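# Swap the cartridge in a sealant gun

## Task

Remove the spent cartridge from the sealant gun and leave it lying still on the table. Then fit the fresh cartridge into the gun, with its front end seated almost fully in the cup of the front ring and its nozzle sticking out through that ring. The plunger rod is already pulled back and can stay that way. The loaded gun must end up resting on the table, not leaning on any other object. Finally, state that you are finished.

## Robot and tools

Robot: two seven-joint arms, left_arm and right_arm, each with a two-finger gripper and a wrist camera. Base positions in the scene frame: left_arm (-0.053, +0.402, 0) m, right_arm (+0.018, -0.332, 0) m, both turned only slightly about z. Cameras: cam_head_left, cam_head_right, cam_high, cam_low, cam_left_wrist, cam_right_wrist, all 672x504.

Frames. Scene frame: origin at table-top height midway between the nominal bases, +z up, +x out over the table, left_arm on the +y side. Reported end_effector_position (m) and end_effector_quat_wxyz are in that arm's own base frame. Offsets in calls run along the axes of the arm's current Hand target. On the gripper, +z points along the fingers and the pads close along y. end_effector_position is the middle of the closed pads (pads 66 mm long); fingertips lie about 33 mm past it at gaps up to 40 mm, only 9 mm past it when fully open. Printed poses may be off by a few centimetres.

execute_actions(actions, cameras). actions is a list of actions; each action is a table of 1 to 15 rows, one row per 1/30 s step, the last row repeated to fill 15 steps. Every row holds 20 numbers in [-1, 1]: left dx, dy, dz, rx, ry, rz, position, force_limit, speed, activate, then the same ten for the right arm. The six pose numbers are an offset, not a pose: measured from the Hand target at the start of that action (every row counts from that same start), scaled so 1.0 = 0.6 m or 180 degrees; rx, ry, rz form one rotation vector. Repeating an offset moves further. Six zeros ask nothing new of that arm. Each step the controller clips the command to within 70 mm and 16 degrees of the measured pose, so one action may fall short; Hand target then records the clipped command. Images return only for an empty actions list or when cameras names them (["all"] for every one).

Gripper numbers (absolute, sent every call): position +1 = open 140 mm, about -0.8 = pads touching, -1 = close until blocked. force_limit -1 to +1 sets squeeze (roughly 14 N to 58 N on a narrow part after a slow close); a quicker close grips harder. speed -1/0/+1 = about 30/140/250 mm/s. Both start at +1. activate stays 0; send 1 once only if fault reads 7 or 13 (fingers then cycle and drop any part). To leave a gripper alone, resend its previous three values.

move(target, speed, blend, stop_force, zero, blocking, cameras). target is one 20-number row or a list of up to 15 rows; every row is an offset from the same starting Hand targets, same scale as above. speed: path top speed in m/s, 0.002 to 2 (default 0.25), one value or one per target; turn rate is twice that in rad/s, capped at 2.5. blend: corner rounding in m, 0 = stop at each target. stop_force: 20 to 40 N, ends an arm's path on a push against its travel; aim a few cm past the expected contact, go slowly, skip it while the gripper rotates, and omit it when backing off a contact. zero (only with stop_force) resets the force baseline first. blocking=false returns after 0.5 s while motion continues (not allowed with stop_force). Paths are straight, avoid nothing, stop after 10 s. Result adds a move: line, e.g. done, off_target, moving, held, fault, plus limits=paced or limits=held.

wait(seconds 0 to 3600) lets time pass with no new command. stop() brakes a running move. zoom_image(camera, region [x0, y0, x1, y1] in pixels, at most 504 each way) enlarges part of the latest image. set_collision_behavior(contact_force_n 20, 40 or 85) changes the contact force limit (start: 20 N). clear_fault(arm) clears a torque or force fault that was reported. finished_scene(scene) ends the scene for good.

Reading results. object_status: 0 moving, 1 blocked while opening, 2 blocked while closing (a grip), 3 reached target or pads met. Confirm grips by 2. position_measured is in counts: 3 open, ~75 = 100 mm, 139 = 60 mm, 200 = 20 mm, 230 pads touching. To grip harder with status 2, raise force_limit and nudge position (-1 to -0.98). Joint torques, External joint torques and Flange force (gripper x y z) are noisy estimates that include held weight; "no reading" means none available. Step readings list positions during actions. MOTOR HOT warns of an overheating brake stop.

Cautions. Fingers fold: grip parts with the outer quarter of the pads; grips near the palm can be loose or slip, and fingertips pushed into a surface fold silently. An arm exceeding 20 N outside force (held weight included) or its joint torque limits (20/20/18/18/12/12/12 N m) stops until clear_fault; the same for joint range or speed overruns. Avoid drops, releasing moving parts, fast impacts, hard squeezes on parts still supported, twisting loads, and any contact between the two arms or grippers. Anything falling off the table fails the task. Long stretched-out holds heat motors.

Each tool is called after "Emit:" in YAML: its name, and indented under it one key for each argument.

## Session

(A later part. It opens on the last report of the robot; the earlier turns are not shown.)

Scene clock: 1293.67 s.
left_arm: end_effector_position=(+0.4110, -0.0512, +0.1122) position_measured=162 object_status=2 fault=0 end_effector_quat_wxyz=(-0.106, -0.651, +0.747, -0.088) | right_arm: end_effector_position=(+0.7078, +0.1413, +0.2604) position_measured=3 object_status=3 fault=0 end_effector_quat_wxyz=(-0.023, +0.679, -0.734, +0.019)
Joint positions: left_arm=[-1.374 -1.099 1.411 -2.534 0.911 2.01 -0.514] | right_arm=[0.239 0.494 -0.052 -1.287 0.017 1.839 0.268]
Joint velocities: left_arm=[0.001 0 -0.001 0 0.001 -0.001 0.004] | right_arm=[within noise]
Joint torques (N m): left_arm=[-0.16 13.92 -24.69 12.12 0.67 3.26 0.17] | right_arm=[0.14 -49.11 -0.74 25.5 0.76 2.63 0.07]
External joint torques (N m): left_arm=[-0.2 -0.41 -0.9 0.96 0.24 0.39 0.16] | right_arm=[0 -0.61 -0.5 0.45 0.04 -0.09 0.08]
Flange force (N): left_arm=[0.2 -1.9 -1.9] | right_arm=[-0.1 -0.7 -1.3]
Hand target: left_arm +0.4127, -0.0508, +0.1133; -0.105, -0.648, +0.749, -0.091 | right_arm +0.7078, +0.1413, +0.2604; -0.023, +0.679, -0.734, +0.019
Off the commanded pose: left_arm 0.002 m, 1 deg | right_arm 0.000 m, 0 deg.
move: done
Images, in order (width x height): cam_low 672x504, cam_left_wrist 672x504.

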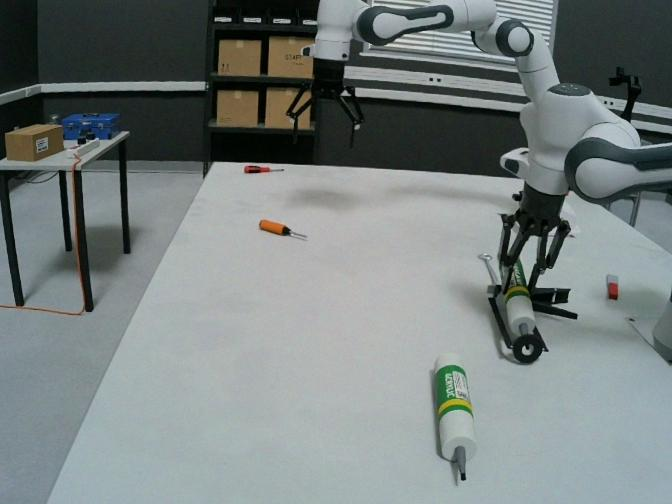

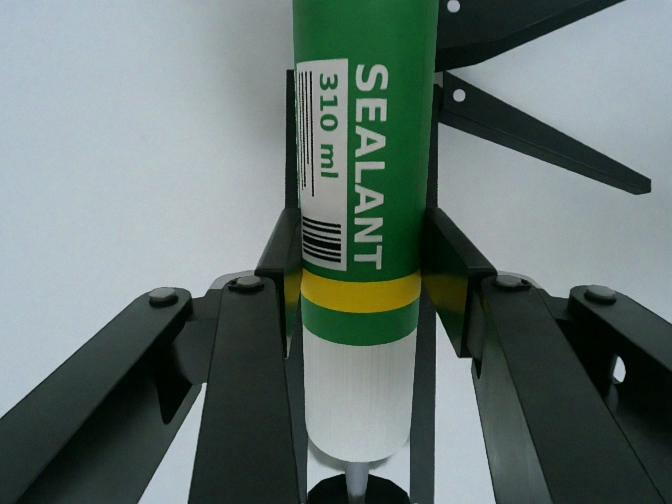

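Emit:
move:
  target: [-0.0333,0,0,0,0,0,-1,0.0,-1,0,0,0,0,0,0,0,1,1,1,0]
  speed: 0.04
  cameras: ["cam_left_wrist","cam_low"]

Emit:
zoom_image:
  camera: "cam_low"
  region: [500, 300, 560, 370]

Emit:
zoom_image:
  camera: "cam_left_wrist"
  region: [280, 384, 440, 504]

Scene clock: 1305.77 s.
left_arm: end_effector_position=(+0.4138, -0.0322, +0.1068) position_measured=162 object_status=2 fault=0 end_effector_quat_wxyz=(-0.106, -0.651, +0.747, -0.088) | right_arm: end_effector_position=(+0.7078, +0.1413, +0.2604) position_measured=3 object_status=3 fault=0 end_effector_quat_wxyz=(-0.023, +0.679, -0.734, +0.019)
Joint positions: left_arm=[-1.352 -1.112 1.431 -2.52 0.926 1.996 -0.477] | right_arm=[0.239 0.494 -0.052 -1.287 0.017 1.839 0.268]
Joint velocities: left_arm=[0 -0.001 0 -0.002 0.001 0 0.007] | right_arm=[within noise]
Joint torques (N m): left_arm=[-0.18 14.58 -25.06 11.62 0.63 3.22 0.23] | right_arm=[0.13 -49.12 -0.87 25.54 0.75 2.62 0.06]
External joint torques (N m): left_arm=[-0.07 -0.44 -0.87 1.02 0.22 0.38 0.22] | right_arm=[0.26 -0.89 -0.44 0.65 0.04 -0.07 0.06]
Flange force (N): left_arm=[-0.3 -1.7 -2.1] | right_arm=[-0.4 -0.7 -1.8]
Hand target: left_arm +0.4155, -0.0318, +0.1079; -0.105, -0.648, +0.749, -0.091 | right_arm +0.7078, +0.1413, +0.2604; -0.023, +0.679, -0.734, +0.019
Off the commanded pose: left_arm 0.002 m, 1 deg | right_arm 0.000 m, 0 deg.
move: done
Images, in order (width x height): cam_low 672x504, cam_left_wrist 672x504.

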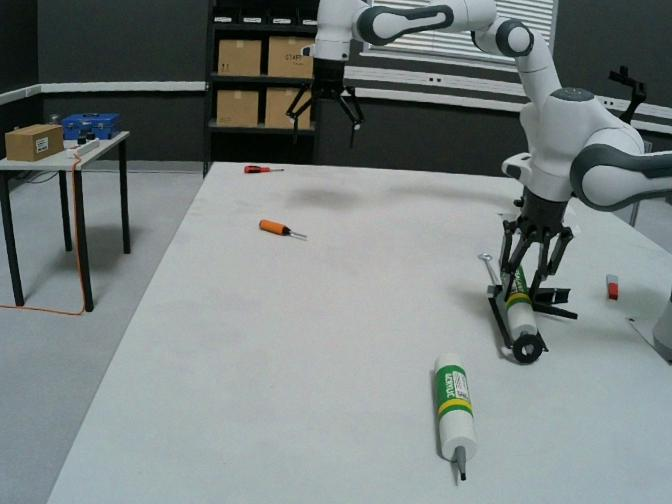

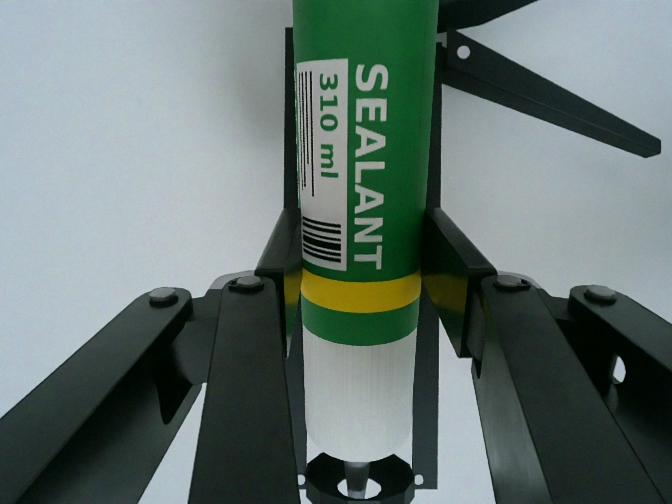

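Scaled by 7.200.

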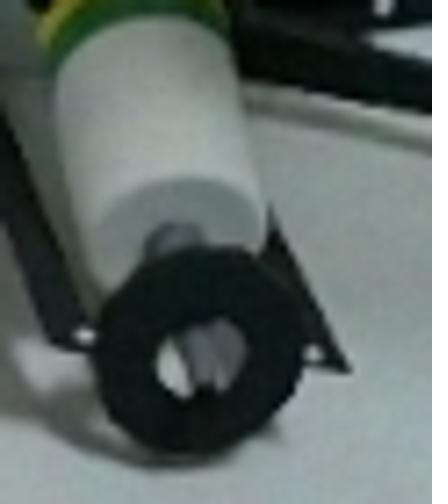

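Scaled by 3.150.

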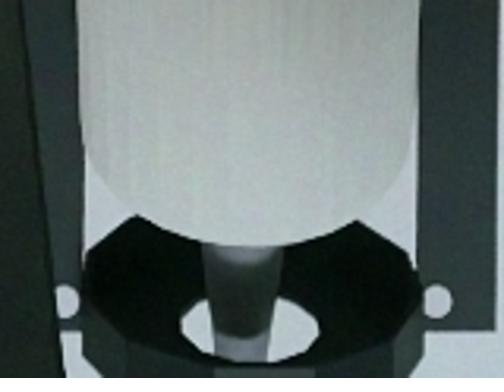

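Emit:
zoom_image:
  camera: "cam_left_wrist"
  region: [270, 0, 450, 220]

Emit:
zoom_image:
  camera: "cam_left_wrist"
  region: [270, 300, 450, 504]

Scaled by 2.291.

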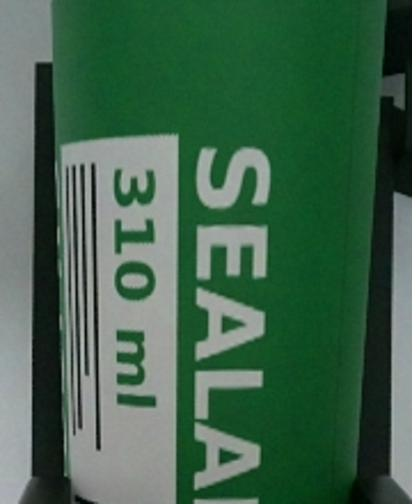

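Scaled by 2.471.

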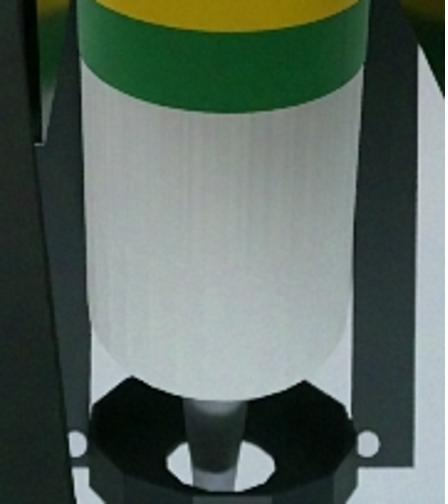

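Emit:
move:
  target: [-0.0333,0.0006,0,0,0,0,-1,0.0,-1,0,0,0,0,0,0,0,1,1,1,0]
  speed: 0.04
  cameras: ["cam_left_wrist","cam_low"]

Emit:
zoom_image:
  camera: "cam_low"
  region: [500, 300, 560, 370]

Emit:
zoom_image:
  camera: "cam_left_wrist"
  region: [270, 384, 450, 504]

Scene clock: 1370.30 s.
left_arm: end_effector_position=(+0.4163, -0.0132, +0.1014) position_measured=162 object_status=2 fault=0 end_effector_quat_wxyz=(-0.106, -0.651, +0.747, -0.089) | right_arm: end_effector_position=(+0.7078, +0.1413, +0.2604) position_measured=3 object_status=3 fault=0 end_effector_quat_wxyz=(-0.023, +0.679, -0.734, +0.019)
Joint positions: left_arm=[-1.33 -1.125 1.451 -2.505 0.941 1.982 -0.439] | right_arm=[0.239 0.494 -0.052 -1.287 0.017 1.839 0.268]
Joint velocities: left_arm=[0.001 0.001 0 -0.001 0.001 0 0.007] | right_arm=[within noise]
Joint torques (N m): left_arm=[-0.16 15.23 -25.51 11.13 0.6 3.14 0.22] | right_arm=[0.18 -49.15 -0.77 25.58 0.76 2.63 0.03]
External joint torques (N m): left_arm=[-0.2 -0.43 -0.9 0.9 0.21 0.32 0.21] | right_arm=[0.12 -0.66 -0.47 0.56 0.05 -0.07 0.04]
Flange force (N): left_arm=[-0.1 -1.9 -2.0] | right_arm=[-0.3 -1.1 -1.5]
Hand target: left_arm +0.4179, -0.0127, +0.1024; -0.105, -0.648, +0.749, -0.091 | right_arm +0.7078, +0.1413, +0.2604; -0.023, +0.679, -0.734, +0.019
Off the commanded pose: left_arm 0.002 m, 1 deg | right_arm 0.000 m, 0 deg.
move: done
Images, in order (width x height): cam_low 672x504, cam_left_wrist 672x504.

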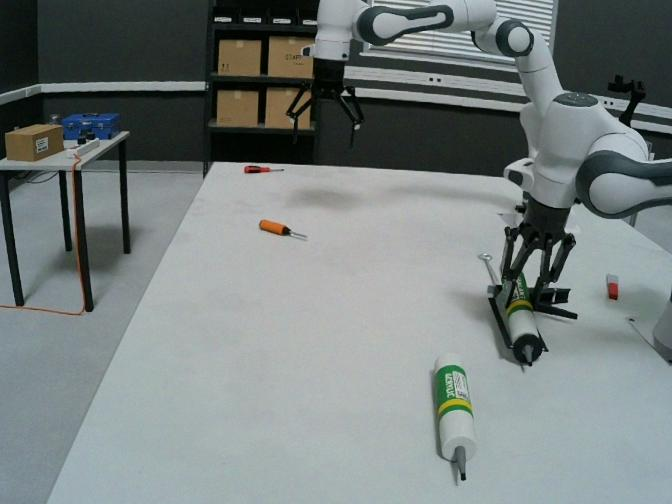

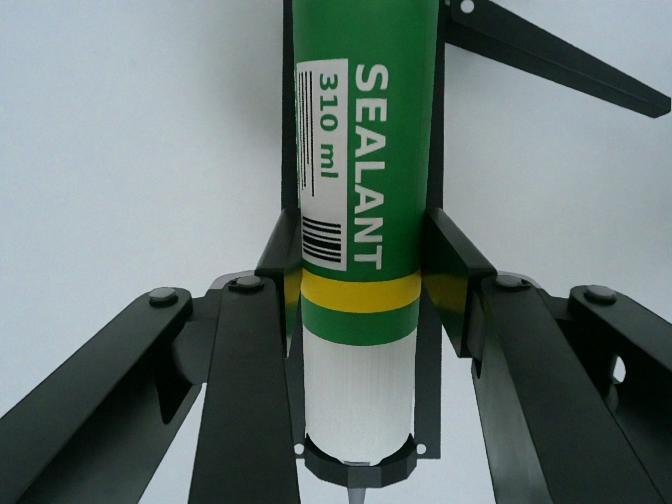

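Scaled by 7.200.

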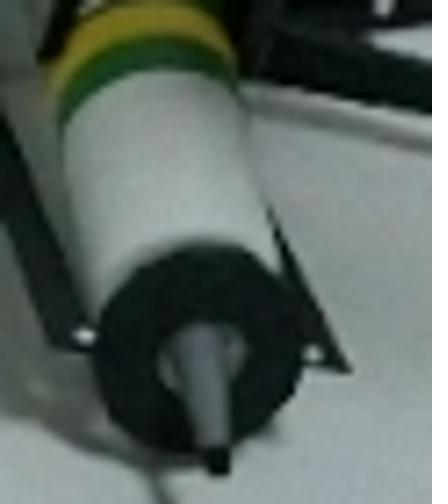

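Scaled by 2.800.

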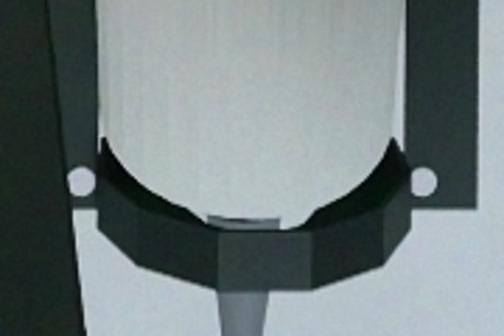

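Emit:
move:
  target: [-0.0067,0.0,0,0,0,0,-1,0.0,-1,0,0,0,0,0,0,0,1,1,1,0]
  speed: 0.02
  cameras: ["cam_left_wrist","cam_low"]

Emit:
zoom_image:
  camera: "cam_low"
  region: [500, 300, 560, 370]

Emit:
zoom_image:
  camera: "cam_left_wrist"
  region: [270, 384, 450, 504]

Scene clock: 1474.80 s.
left_arm: end_effector_position=(+0.4168, -0.0099, +0.1004) position_measured=162 object_status=2 fault=0 end_effector_quat_wxyz=(-0.107, -0.650, +0.747, -0.089) | right_arm: end_effector_position=(+0.7078, +0.1413, +0.2604) position_measured=3 object_status=3 fault=0 end_effector_quat_wxyz=(-0.023, +0.679, -0.734, +0.019)
Joint positions: left_arm=[-1.327 -1.127 1.455 -2.502 0.943 1.98 -0.432] | right_arm=[0.239 0.494 -0.052 -1.287 0.017 1.839 0.268]
Joint velocities: left_arm=[0 -0.002 0.001 0.001 0 -0.001 0.007] | right_arm=[within noise]
Joint torques (N m): left_arm=[0.15 15.51 -25.52 11.13 0.74 3.04 0.19] | right_arm=[0.19 -49.12 -0.85 25.55 0.74 2.65 0.05]
External joint torques (N m): left_arm=[0.13 -0.26 -0.85 1 0.35 0.23 0.18] | right_arm=[0.15 -0.57 -0.54 0.49 0.03 -0.06 0.06]
Flange force (N): left_arm=[-0.6 -1.1 -2.1] | right_arm=[-0.3 -0.9 -1.3]
Hand target: left_arm +0.4185, -0.0089, +0.1013; -0.105, -0.648, +0.749, -0.091 | right_arm +0.7078, +0.1413, +0.2604; -0.023, +0.679, -0.734, +0.019
Off the commanded pose: left_arm 0.002 m, 0 deg | right_arm 0.000 m, 0 deg.
move: done
Images, in order (width x height): cam_low 672x504, cam_left_wrist 672x504.

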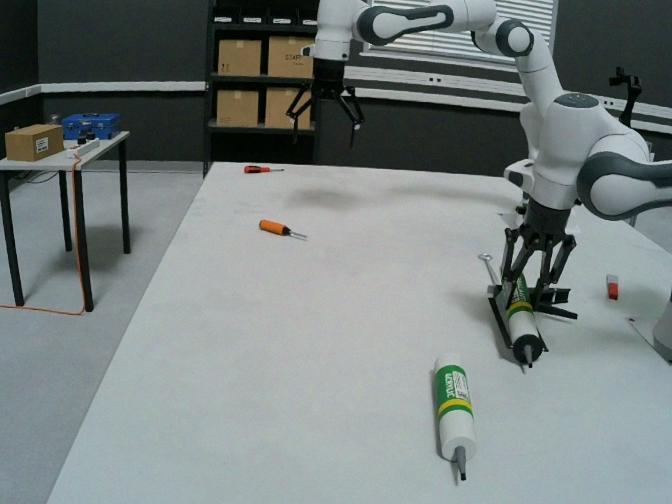

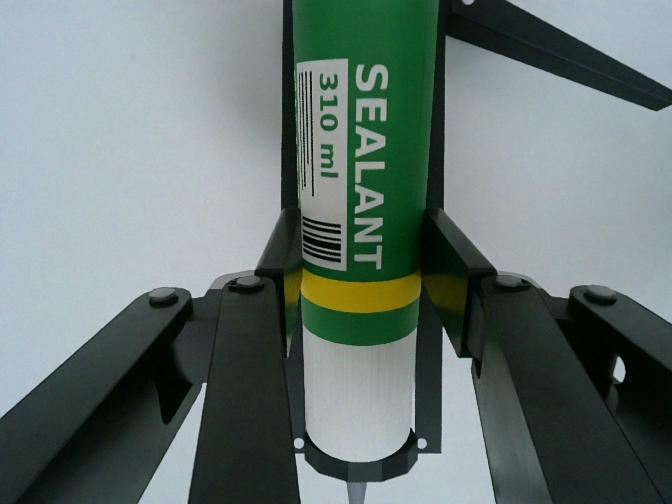

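Scaled by 7.200.

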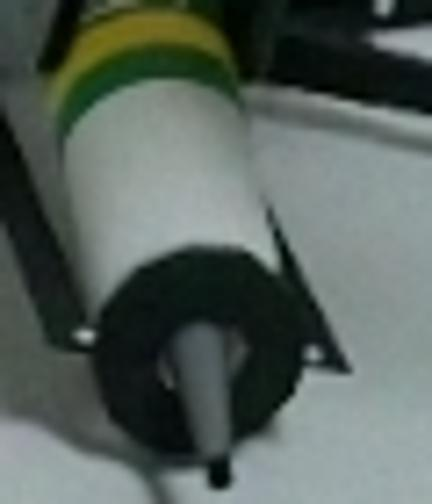

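Scaled by 2.800.

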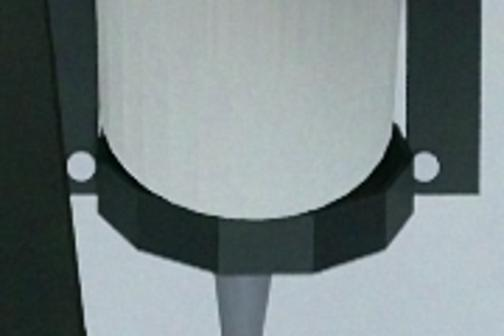

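Emit:
zoom_image:
  camera: "cam_left_wrist"
  region: [320, 444, 400, 504]

Emit:
zoom_image:
  camera: "cam_left_wrist"
  region: [290, 410, 350, 480]

Scaled by 6.300.

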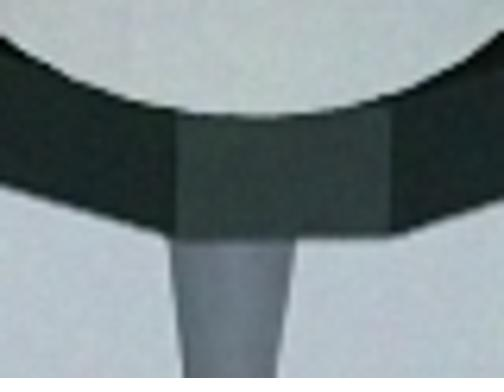

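Scaled by 7.200.

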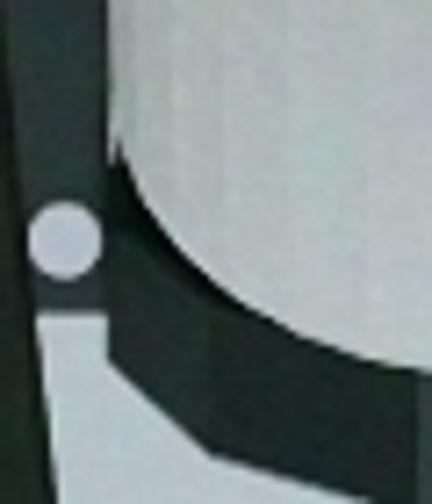

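Emit:
move:
  target: [-0.0018,0.0,0.0064,0,0,0,-1,0.0,-1,0,0,0,0,0,0,0,1,1,1,0]
  speed: 0.02
  cameras: ["cam_left_wrist","cam_low"]

Emit:
zoom_image:
  camera: "cam_low"
  region: [500, 300, 560, 370]

Emit:
zoom_image:
  camera: "cam_left_wrist"
  region: [270, 384, 450, 504]

Scene clock: 1525.53 s.
left_arm: end_effector_position=(+0.4161, -0.0081, +0.0961) position_measured=162 object_status=2 fault=0 end_effector_quat_wxyz=(-0.107, -0.650, +0.747, -0.087) | right_arm: end_effector_position=(+0.7078, +0.1413, +0.2604) position_measured=3 object_status=3 fault=0 end_effector_quat_wxyz=(-0.023, +0.679, -0.734, +0.019)
Joint positions: left_arm=[-1.329 -1.129 1.466 -2.502 0.951 1.982 -0.43] | right_arm=[0.239 0.494 -0.052 -1.287 0.017 1.839 0.268]
Joint velocities: left_arm=[0 -0.002 0.001 0.002 0.006 0 0.001] | right_arm=[within noise]
Joint torques (N m): left_arm=[-0.44 15.56 -25.32 10.34 0.62 3.4 0.21] | right_arm=[0.2 -49.14 -0.81 25.56 0.75 2.63 0.02]
External joint torques (N m): left_arm=[-0.41 -0.35 -0.58 0.4 0.24 0.59 0.21] | right_arm=[0.4 -0.92 -0.33 0.67 0.05 -0.06 0.03]
Flange force (N): left_arm=[0.3 -1.7 0.1] | right_arm=[-0.6 -0.6 -1.8]
Hand target: left_arm +0.4185, -0.0089, +0.0973; -0.105, -0.648, +0.749, -0.091 | right_arm +0.7078, +0.1413, +0.2604; -0.023, +0.679, -0.734, +0.019
Off the commanded pose: left_arm 0.003 m, 1 deg | right_arm 0.000 m, 0 deg.
move: done
Images, in order (width x height): cam_low 672x504, cam_left_wrist 672x504.

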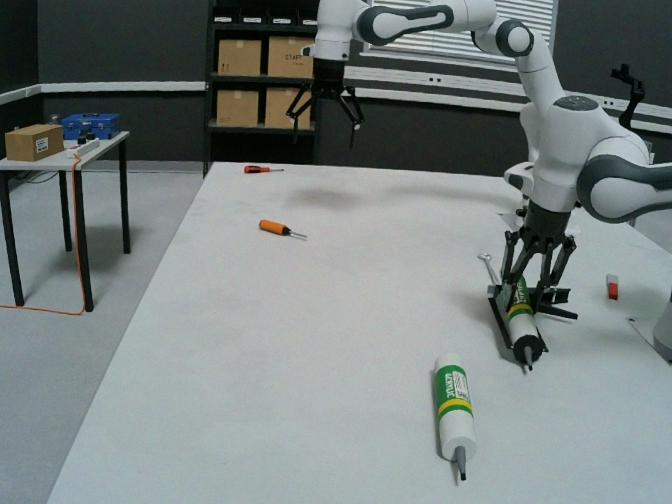

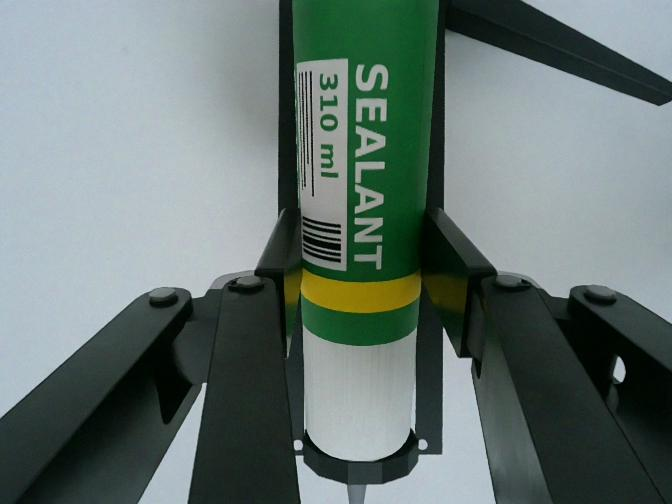

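Scaled by 7.200.

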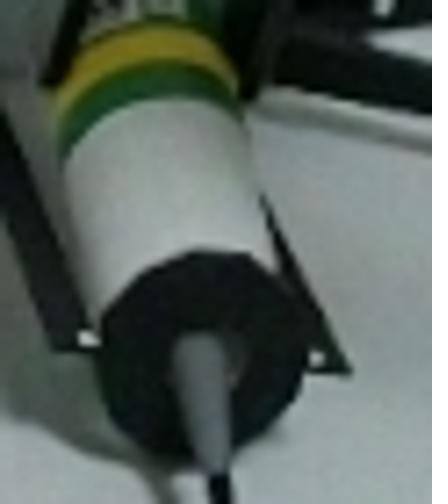

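Scaled by 2.800.

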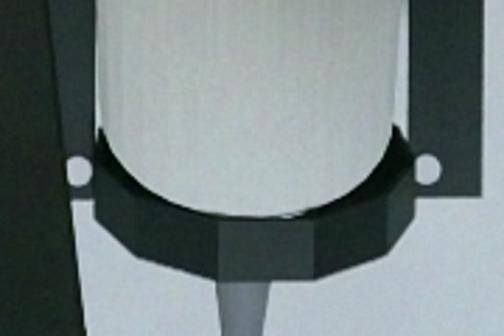

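Emit:
move:
  target: [-0.005,0.0,0,0,0,0,-1,0.0,-1,0,0,0,0,0,0,0,1,1,1,0]
  speed: 0.02
  cameras: ["cam_left_wrist","cam_low"]

Emit:
zoom_image:
  camera: "cam_low"
  region: [500, 300, 560, 370]

Emit:
zoom_image:
  camera: "cam_left_wrist"
  region: [270, 384, 450, 504]

Scene clock: 1548.57 s.
left_arm: end_effector_position=(+0.4169, -0.0067, +0.0954) position_measured=162 object_status=2 fault=0 end_effector_quat_wxyz=(-0.107, -0.650, +0.747, -0.088) | right_arm: end_effector_position=(+0.7078, +0.1413, +0.2604) position_measured=3 object_status=3 fault=0 end_effector_quat_wxyz=(-0.023, +0.679, -0.734, +0.019)
Joint positions: left_arm=[-1.328 -1.132 1.469 -2.5 0.955 1.982 -0.427] | right_arm=[0.239 0.494 -0.052 -1.287 0.017 1.839 0.268]
Joint torques (N m): left_arm=[0.09 15.83 -25.7 10.84 0.62 3.28 0.27] | right_arm=[0.14 -49.21 -0.8 25.57 0.74 2.63 0.02]
External joint torques (N m): left_arm=[0.01 -0.13 -0.96 0.96 0.23 0.48 0.26] | right_arm=[0.06 -0.75 -0.53 0.55 0.02 -0.08 0.02]
Flange force (N): left_arm=[-0.3 -1.4 -2.0] | right_arm=[-0.1 -0.7 -1.6]
Hand target: left_arm +0.4189, -0.0060, +0.0964; -0.105, -0.648, +0.749, -0.091 | right_arm +0.7078, +0.1413, +0.2604; -0.023, +0.679, -0.734, +0.019
Off the commanded pose: left_arm 0.002 m, 1 deg | right_arm 0.000 m, 0 deg.
move: done
Images, in order (width x height): cam_low 672x504, cam_left_wrist 672x504.

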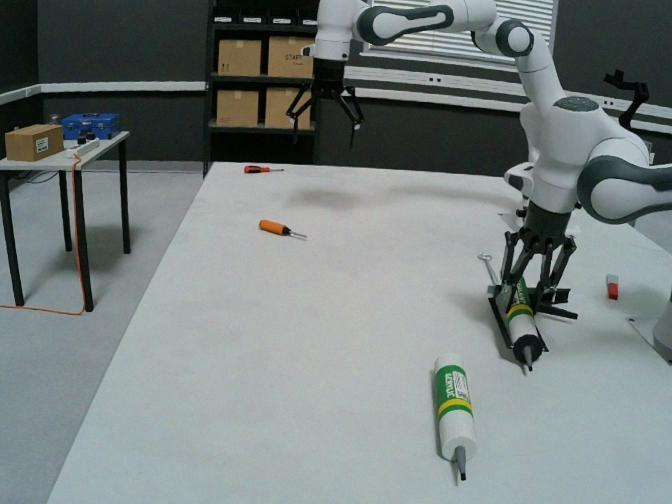

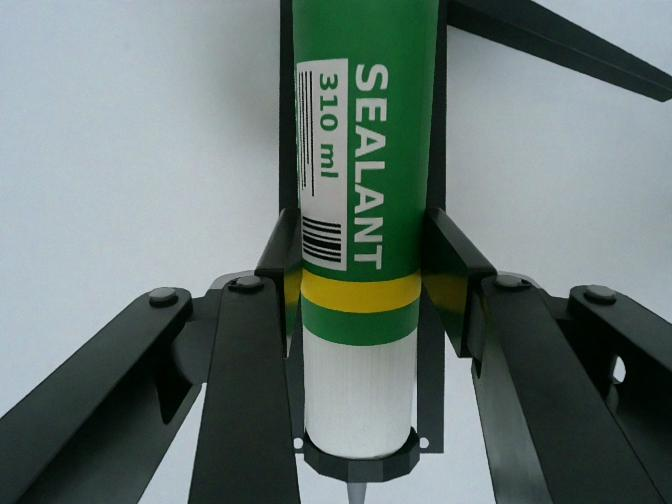

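Scaled by 7.200.

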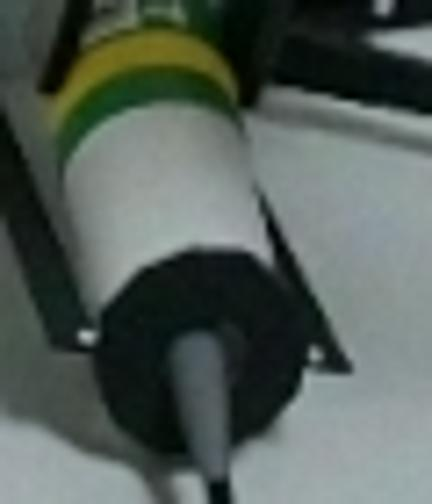

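Scaled by 2.800.

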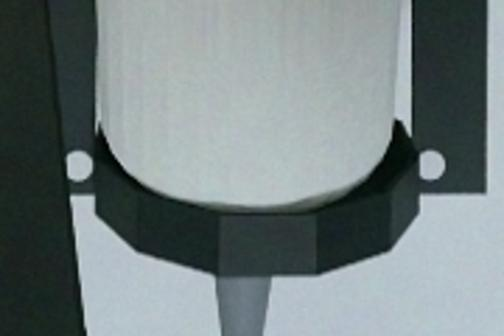

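Emit:
move:
  target: [-0.0057,0.0,0.0018,0,0,0,-1,0.0,-1,0,0,0,0,0,0,0,1,1,1,0]
  speed: 0.02
  cameras: ["cam_left_wrist","cam_low"]

Emit:
zoom_image:
  camera: "cam_low"
  region: [500, 300, 560, 370]

Emit:
zoom_image:
  camera: "cam_left_wrist"
  region: [270, 384, 450, 504]

Scene clock: 1566.93 s.
left_arm: end_effector_position=(+0.4175, -0.0037, +0.0935) position_measured=162 object_status=2 fault=0 end_effector_quat_wxyz=(-0.107, -0.651, +0.747, -0.088) | right_arm: end_effector_position=(+0.7078, +0.1413, +0.2604) position_measured=3 object_status=3 fault=0 end_effector_quat_wxyz=(-0.023, +0.679, -0.734, +0.019)
Joint positions: left_arm=[-1.326 -1.134 1.475 -2.498 0.96 1.982 -0.422] | right_arm=[0.239 0.494 -0.052 -1.287 0.017 1.839 0.268]
Joint velocities: left_arm=[-0.001 -0.002 0 0 0.003 0 0.004] | right_arm=[within noise]
Joint torques (N m): left_arm=[0.05 15.24 -25.66 10.65 0.61 3.21 0.35] | right_arm=[0.22 -49.12 -0.83 25.62 0.74 2.62 0.02]
External joint torques (N m): left_arm=[0.13 -0.87 -0.77 0.96 0.24 0.4 0.34] | right_arm=[0.1 -0.87 -0.59 0.71 0.02 -0.07 0.03]
Flange force (N): left_arm=[-1.1 -0.9 -1.9] | right_arm=[-0.3 -1.2 -1.9]
Hand target: left_arm +0.4193, -0.0031, +0.0945; -0.105, -0.648, +0.749, -0.091 | right_arm +0.7078, +0.1413, +0.2604; -0.023, +0.679, -0.734, +0.019
Off the commanded pose: left_arm 0.002 m, 1 deg | right_arm 0.000 m, 0 deg.
move: done
Images, in order (width x height): cam_low 672x504, cam_left_wrist 672x504.

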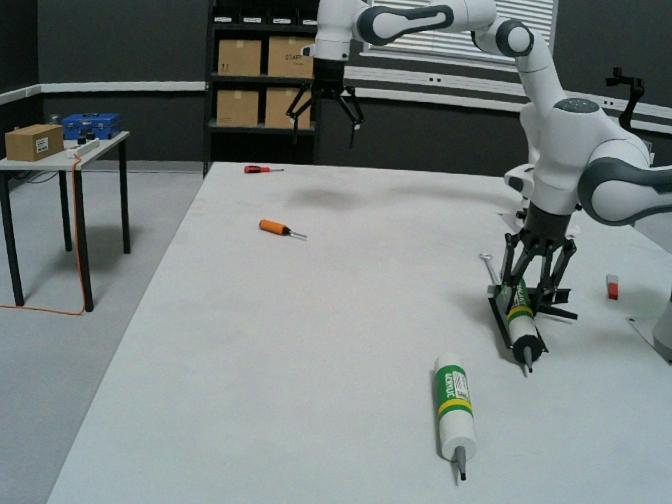

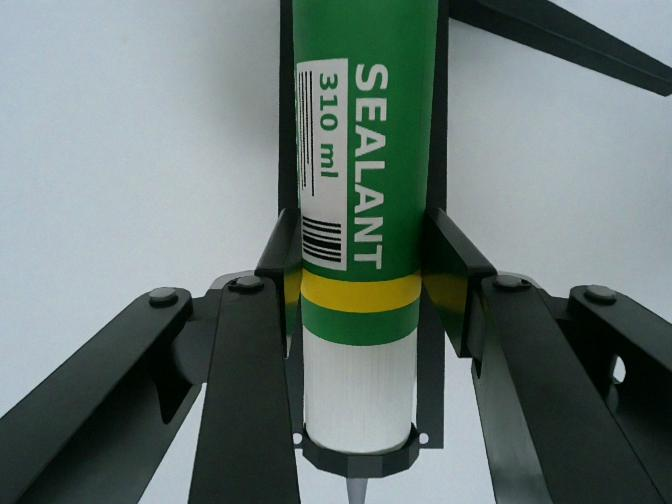

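Scaled by 7.200.

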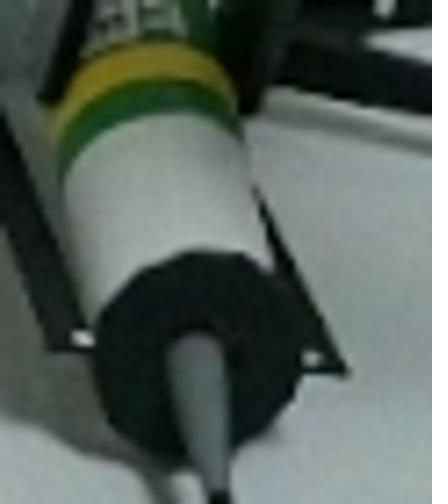

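Scaled by 2.800.

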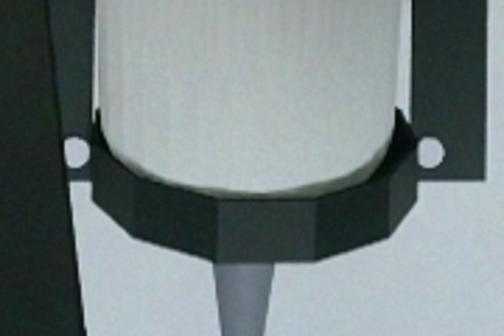

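Emit:
move:
  target: [-0.00504,0,-0.0006,0,0,0,-1,0,-1,0,0,0,0,0,0,0,1,1,1,0]
  speed: 0.02
  cameras: ["cam_left_wrist","cam_low"]

Emit:
zoom_image:
  camera: "cam_left_wrist"
  region: [270, 384, 450, 504]

Emit:
zoom_image:
  camera: "cam_low"
  region: [480, 280, 640, 400]

Scene clock: 1611.23 s.
left_arm: end_effector_position=(+0.4181, -0.0010, +0.0931) position_measured=162 object_status=2 fault=0 end_effector_quat_wxyz=(-0.107, -0.650, +0.747, -0.089) | right_arm: end_effector_position=(+0.7078, +0.1413, +0.2604) position_measured=3 object_status=3 fault=0 end_effector_quat_wxyz=(-0.023, +0.679, -0.734, +0.019)
Joint positions: left_arm=[-1.323 -1.135 1.477 -2.495 0.961 1.98 -0.416] | right_arm=[0.239 0.494 -0.052 -1.287 0.017 1.839 0.268]
Joint velocities: left_arm=[0 -0.002 0 0 -0.001 -0.002 0.005] | right_arm=[within noise]
Joint torques (N m): left_arm=[0.16 15.93 -25.7 10.68 0.7 3.13 0.26] | right_arm=[0.18 -49.22 -0.8 25.54 0.76 2.63 0.07]
External joint torques (N m): left_arm=[0.28 -0.31 -0.7 1.02 0.32 0.32 0.25] | right_arm=[0.05 -0.76 -0.56 0.51 0.04 -0.08 0.07]
Flange force (N): left_arm=[-1.1 -0.9 -1.8] | right_arm=[-0.1 -0.4 -1.5]
Hand target: left_arm +0.4198, -0.0001, +0.0940; -0.105, -0.648, +0.749, -0.091 | right_arm +0.7078, +0.1413, +0.2604; -0.023, +0.679, -0.734, +0.019
Off the commanded pose: left_arm 0.002 m, 1 deg | right_arm 0.000 m, 0 deg.
move: done
Images, in order (width x height): cam_low 672x504, cam_left_wrist 672x504.

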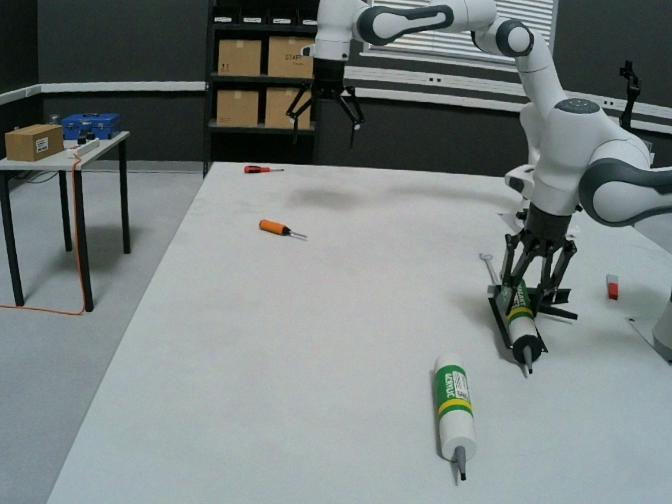

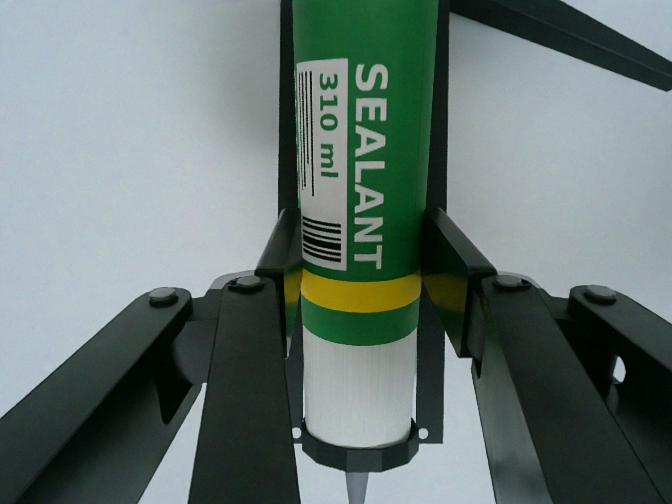

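Scaled by 2.800.

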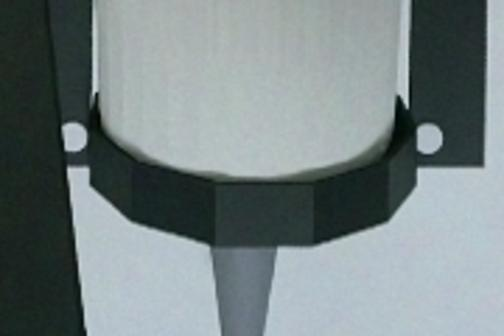

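Scaled by 3.150.

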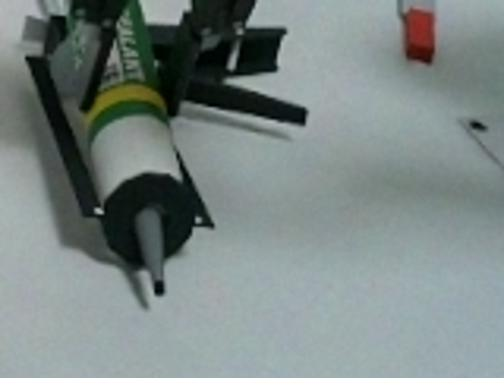

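Emit:
move:
  target: [-0.00174,0,0.0001,0,0,0,-1,0,-1,0,0,0,0,0,0,0,1,1,1,0]
  speed: 0.02
  cameras: ["cam_left_wrist"]

Emit:
zoom_image:
  camera: "cam_left_wrist"
  region: [270, 384, 450, 504]

Emit:
move:
  target: [0.00086,0,0.00808,0,-0.01667,0,-1,0,-1,0,0,0,0,0,0,0,1,1,1,0]
  speed: 0.02
  cameras: ["cam_low","cam_left_wrist"]

Emit:
zoom_image:
  camera: "cam_left_wrist"
  region: [270, 384, 450, 504]

Scene clock: 1691.60 s.
left_arm: end_effector_position=(+0.4179, -0.0007, +0.0927) position_measured=162 object_status=2 fault=0 end_effector_quat_wxyz=(-0.107, -0.650, +0.747, -0.089) | right_arm: end_effector_position=(+0.7078, +0.1413, +0.2604) position_measured=3 object_status=3 fault=0 end_effector_quat_wxyz=(-0.023, +0.679, -0.734, +0.019)
Joint positions: left_arm=[-1.323 -1.136 1.479 -2.494 0.961 1.98 -0.413] | right_arm=[0.239 0.494 -0.052 -1.287 0.017 1.839 0.268]
Joint torques (N m): left_arm=[0.59 16.18 -25.75 11.03 0.76 3.13 0.26] | right_arm=[0.12 -49.15 -0.82 25.59 0.74 2.62 0.09]
External joint torques (N m): left_arm=[0.65 -0.09 -0.81 1.4 0.38 0.34 0.26] | right_arm=[-0.05 -0.81 -0.6 0.64 0.02 -0.07 0.1]
Flange force (N): left_arm=[-1.6 -0.7 -2.6] | right_arm=[-0.2 -1.1 -1.8]
Hand target: left_arm +0.4199, +0.0009, +0.0936; -0.105, -0.648, +0.749, -0.091 | right_arm +0.7078, +0.1413, +0.2604; -0.023, +0.679, -0.734, +0.019
Off the commanded pose: left_arm 0.003 m, 0 deg | right_arm 0.000 m, 0 deg.
move: done

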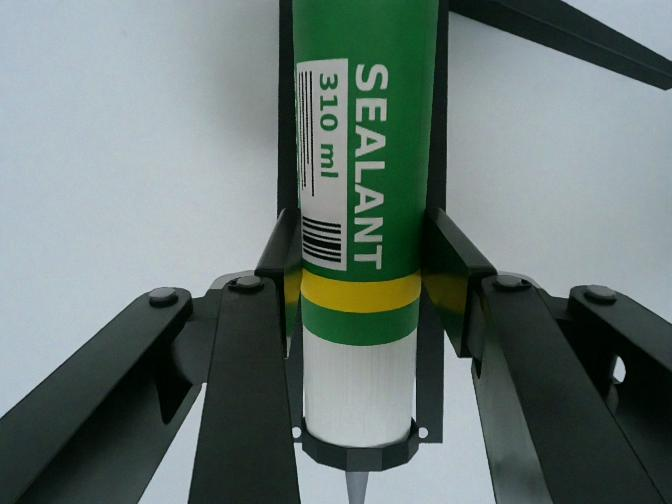

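Scaled by 2.800.

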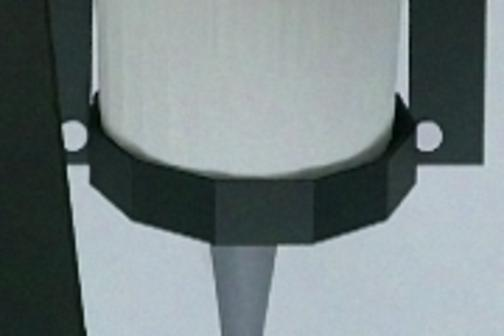

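Scene clock: 1693.40 s.
left_arm: end_effector_position=(+0.4168, -0.0011, +0.0876) position_measured=162 object_status=2 fault=0 end_effector_quat_wxyz=(-0.089, -0.648, +0.753, -0.072) | right_arm: end_effector_position=(+0.7078, +0.1413, +0.2604) position_measured=3 object_status=3 fault=0 end_effector_quat_wxyz=(-0.023, +0.679, -0.734, +0.019)
Joint positions: left_arm=[-1.337 -1.099 1.475 -2.51 0.986 1.994 -0.437] | right_arm=[0.239 0.494 -0.052 -1.287 0.017 1.839 0.268]
Joint velocities: left_arm=[0 0.001 0 0 0 0.002 -0.005] | right_arm=[within noise]
Joint torques (N m): left_arm=[-0.19 17.07 -25.76 10.86 1.03 3.38 -0.08] | right_arm=[0.19 -49.2 -0.79 25.59 0.75 2.63 0.02]
External joint torques (N m): left_arm=[-0.23 1.52 -1.52 0.58 0.58 0.59 -0.09] | right_arm=[0.25 -0.78 -0.41 0.6 0.04 -0.07 0.02]
Flange force (N): left_arm=[1.9 -1.1 -1.4] | right_arm=[-0.4 -0.8 -1.7]
Hand target: left_arm +0.4196, -0.0009, +0.0891; -0.085, -0.650, +0.751, -0.074 | right_arm +0.7078, +0.1413, +0.2604; -0.023, +0.679, -0.734, +0.019
Off the commanded pose: left_arm 0.003 m, 1 deg | right_arm 0.000 m, 0 deg.
move: done

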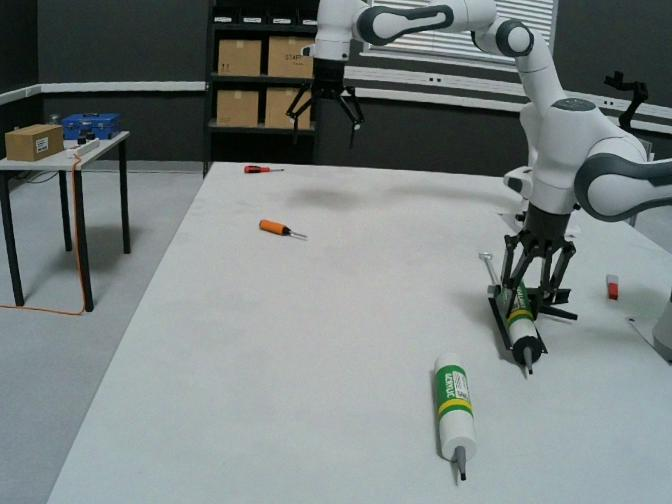

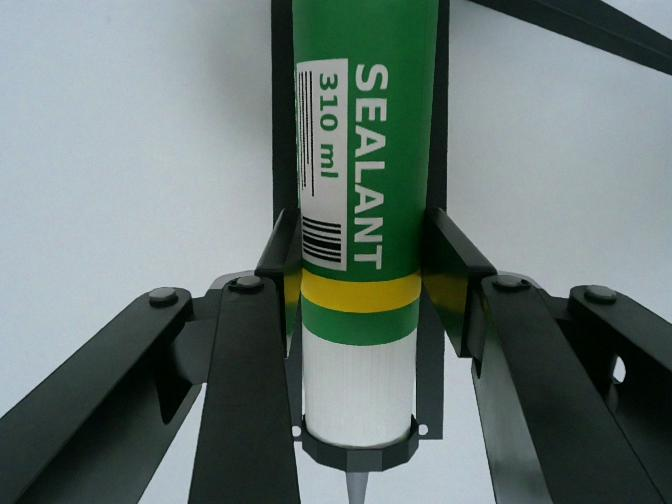

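Scaled by 2.800.

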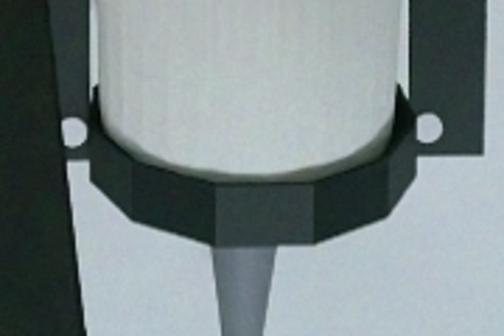

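Emit:
execute_actions:
  actions: []
  cameras: ["cam_head_left","cam_head_right","cam_high"]

Scene clock: 1731.60 s.
left_arm: end_effector_position=(+0.4169, -0.0012, +0.0876) position_measured=162 object_status=2 fault=0 end_effector_quat_wxyz=(-0.089, -0.648, +0.753, -0.072) | right_arm: end_effector_position=(+0.7078, +0.1413, +0.2604) position_measured=3 object_status=3 fault=0 end_effector_quat_wxyz=(-0.023, +0.679, -0.734, +0.019)
Joint positions: left_arm=[-1.337 -1.099 1.475 -2.51 0.986 1.994 -0.439] | right_arm=[0.239 0.494 -0.052 -1.287 0.017 1.839 0.268]
Joint velocities: within noise
Joint torques (N m): left_arm=[-0.21 16.94 -25.82 10.86 1.02 3.34 -0.09] | right_arm=[0.18 -49.17 -0.82 25.6 0.75 2.64 0.09]
External joint torques (N m): left_arm=[-0.3 1.35 -1.53 0.52 0.57 0.55 -0.1] | right_arm=[0.1 -0.93 -0.55 0.69 0.03 -0.05 0.09]
Flange force (N): left_arm=[2.0 -1.1 -1.4] | right_arm=[-0.3 -0.8 -1.9]
Hand target: left_arm +0.4196, -0.0009, +0.0891; -0.085, -0.650, +0.751, -0.074 | right_arm +0.7078, +0.1413, +0.2604; -0.023, +0.679, -0.734, +0.019
Tool commands: left_gripper/position=-1.0 left_gripper/force_limit=+0.0 left_gripper/speed=-1.0 left_gripper/activate=+0.0 right_gripper/position=+1.0 right_gripper/force_limit=+1.0 right_gripper/speed=+1.0 right_gripper/activate=+0.0
Off the commanded pose: left_arm 0.003 m, 1 deg | right_arm 0.000 m, 0 deg.
Images, in order (width x height): cam_head_left 672x504, cam_head_right 672x504, cam_high 672x504.

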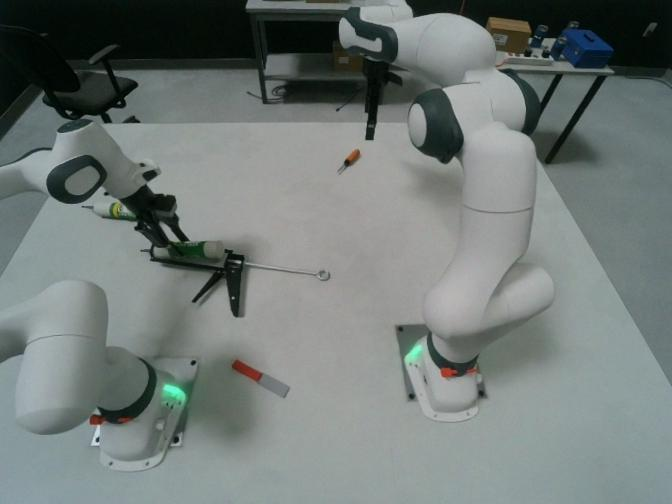

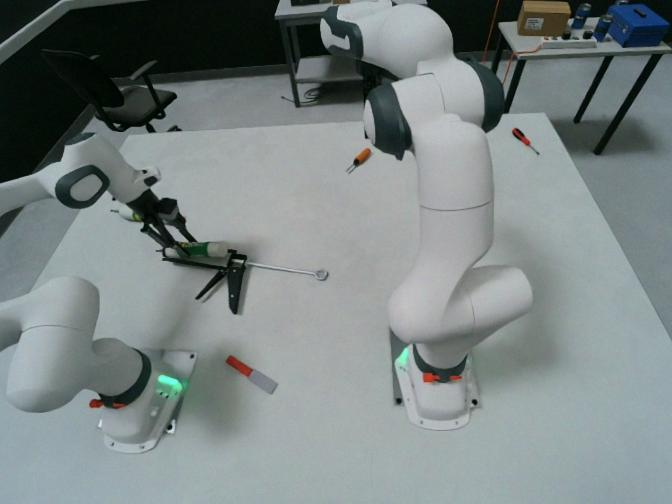

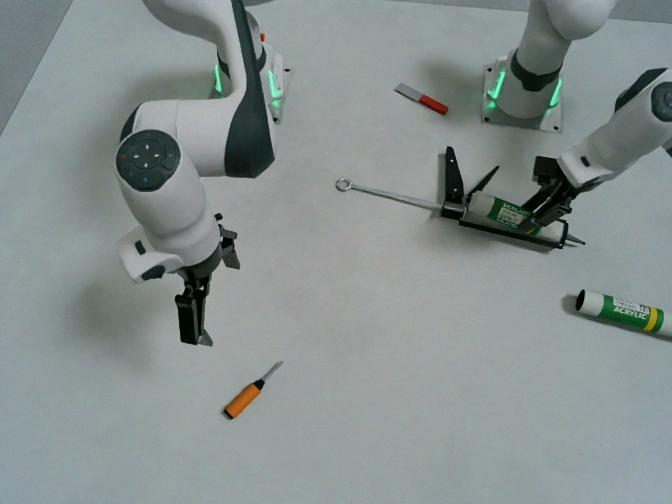

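Emit:
zoom_image:
  camera: "cam_head_left"
  region: [140, 210, 260, 300]

Emit:
zoom_image:
  camera: "cam_high"
  region: [430, 140, 600, 270]

Scaled by 4.200.

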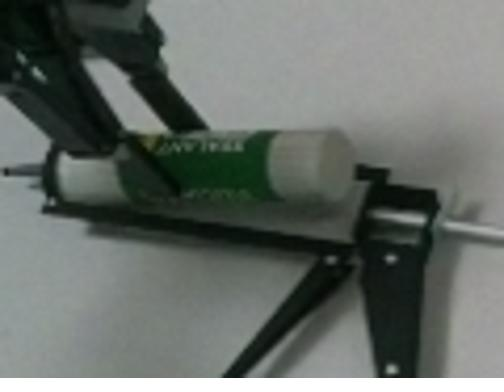

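Scaled by 2.965.

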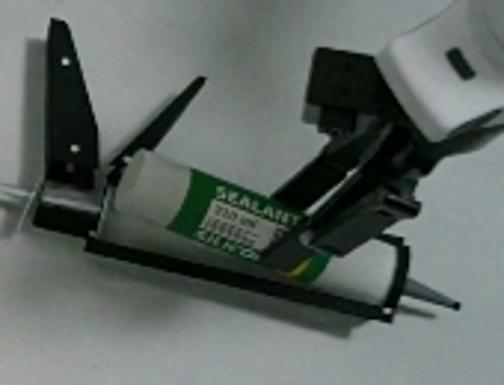

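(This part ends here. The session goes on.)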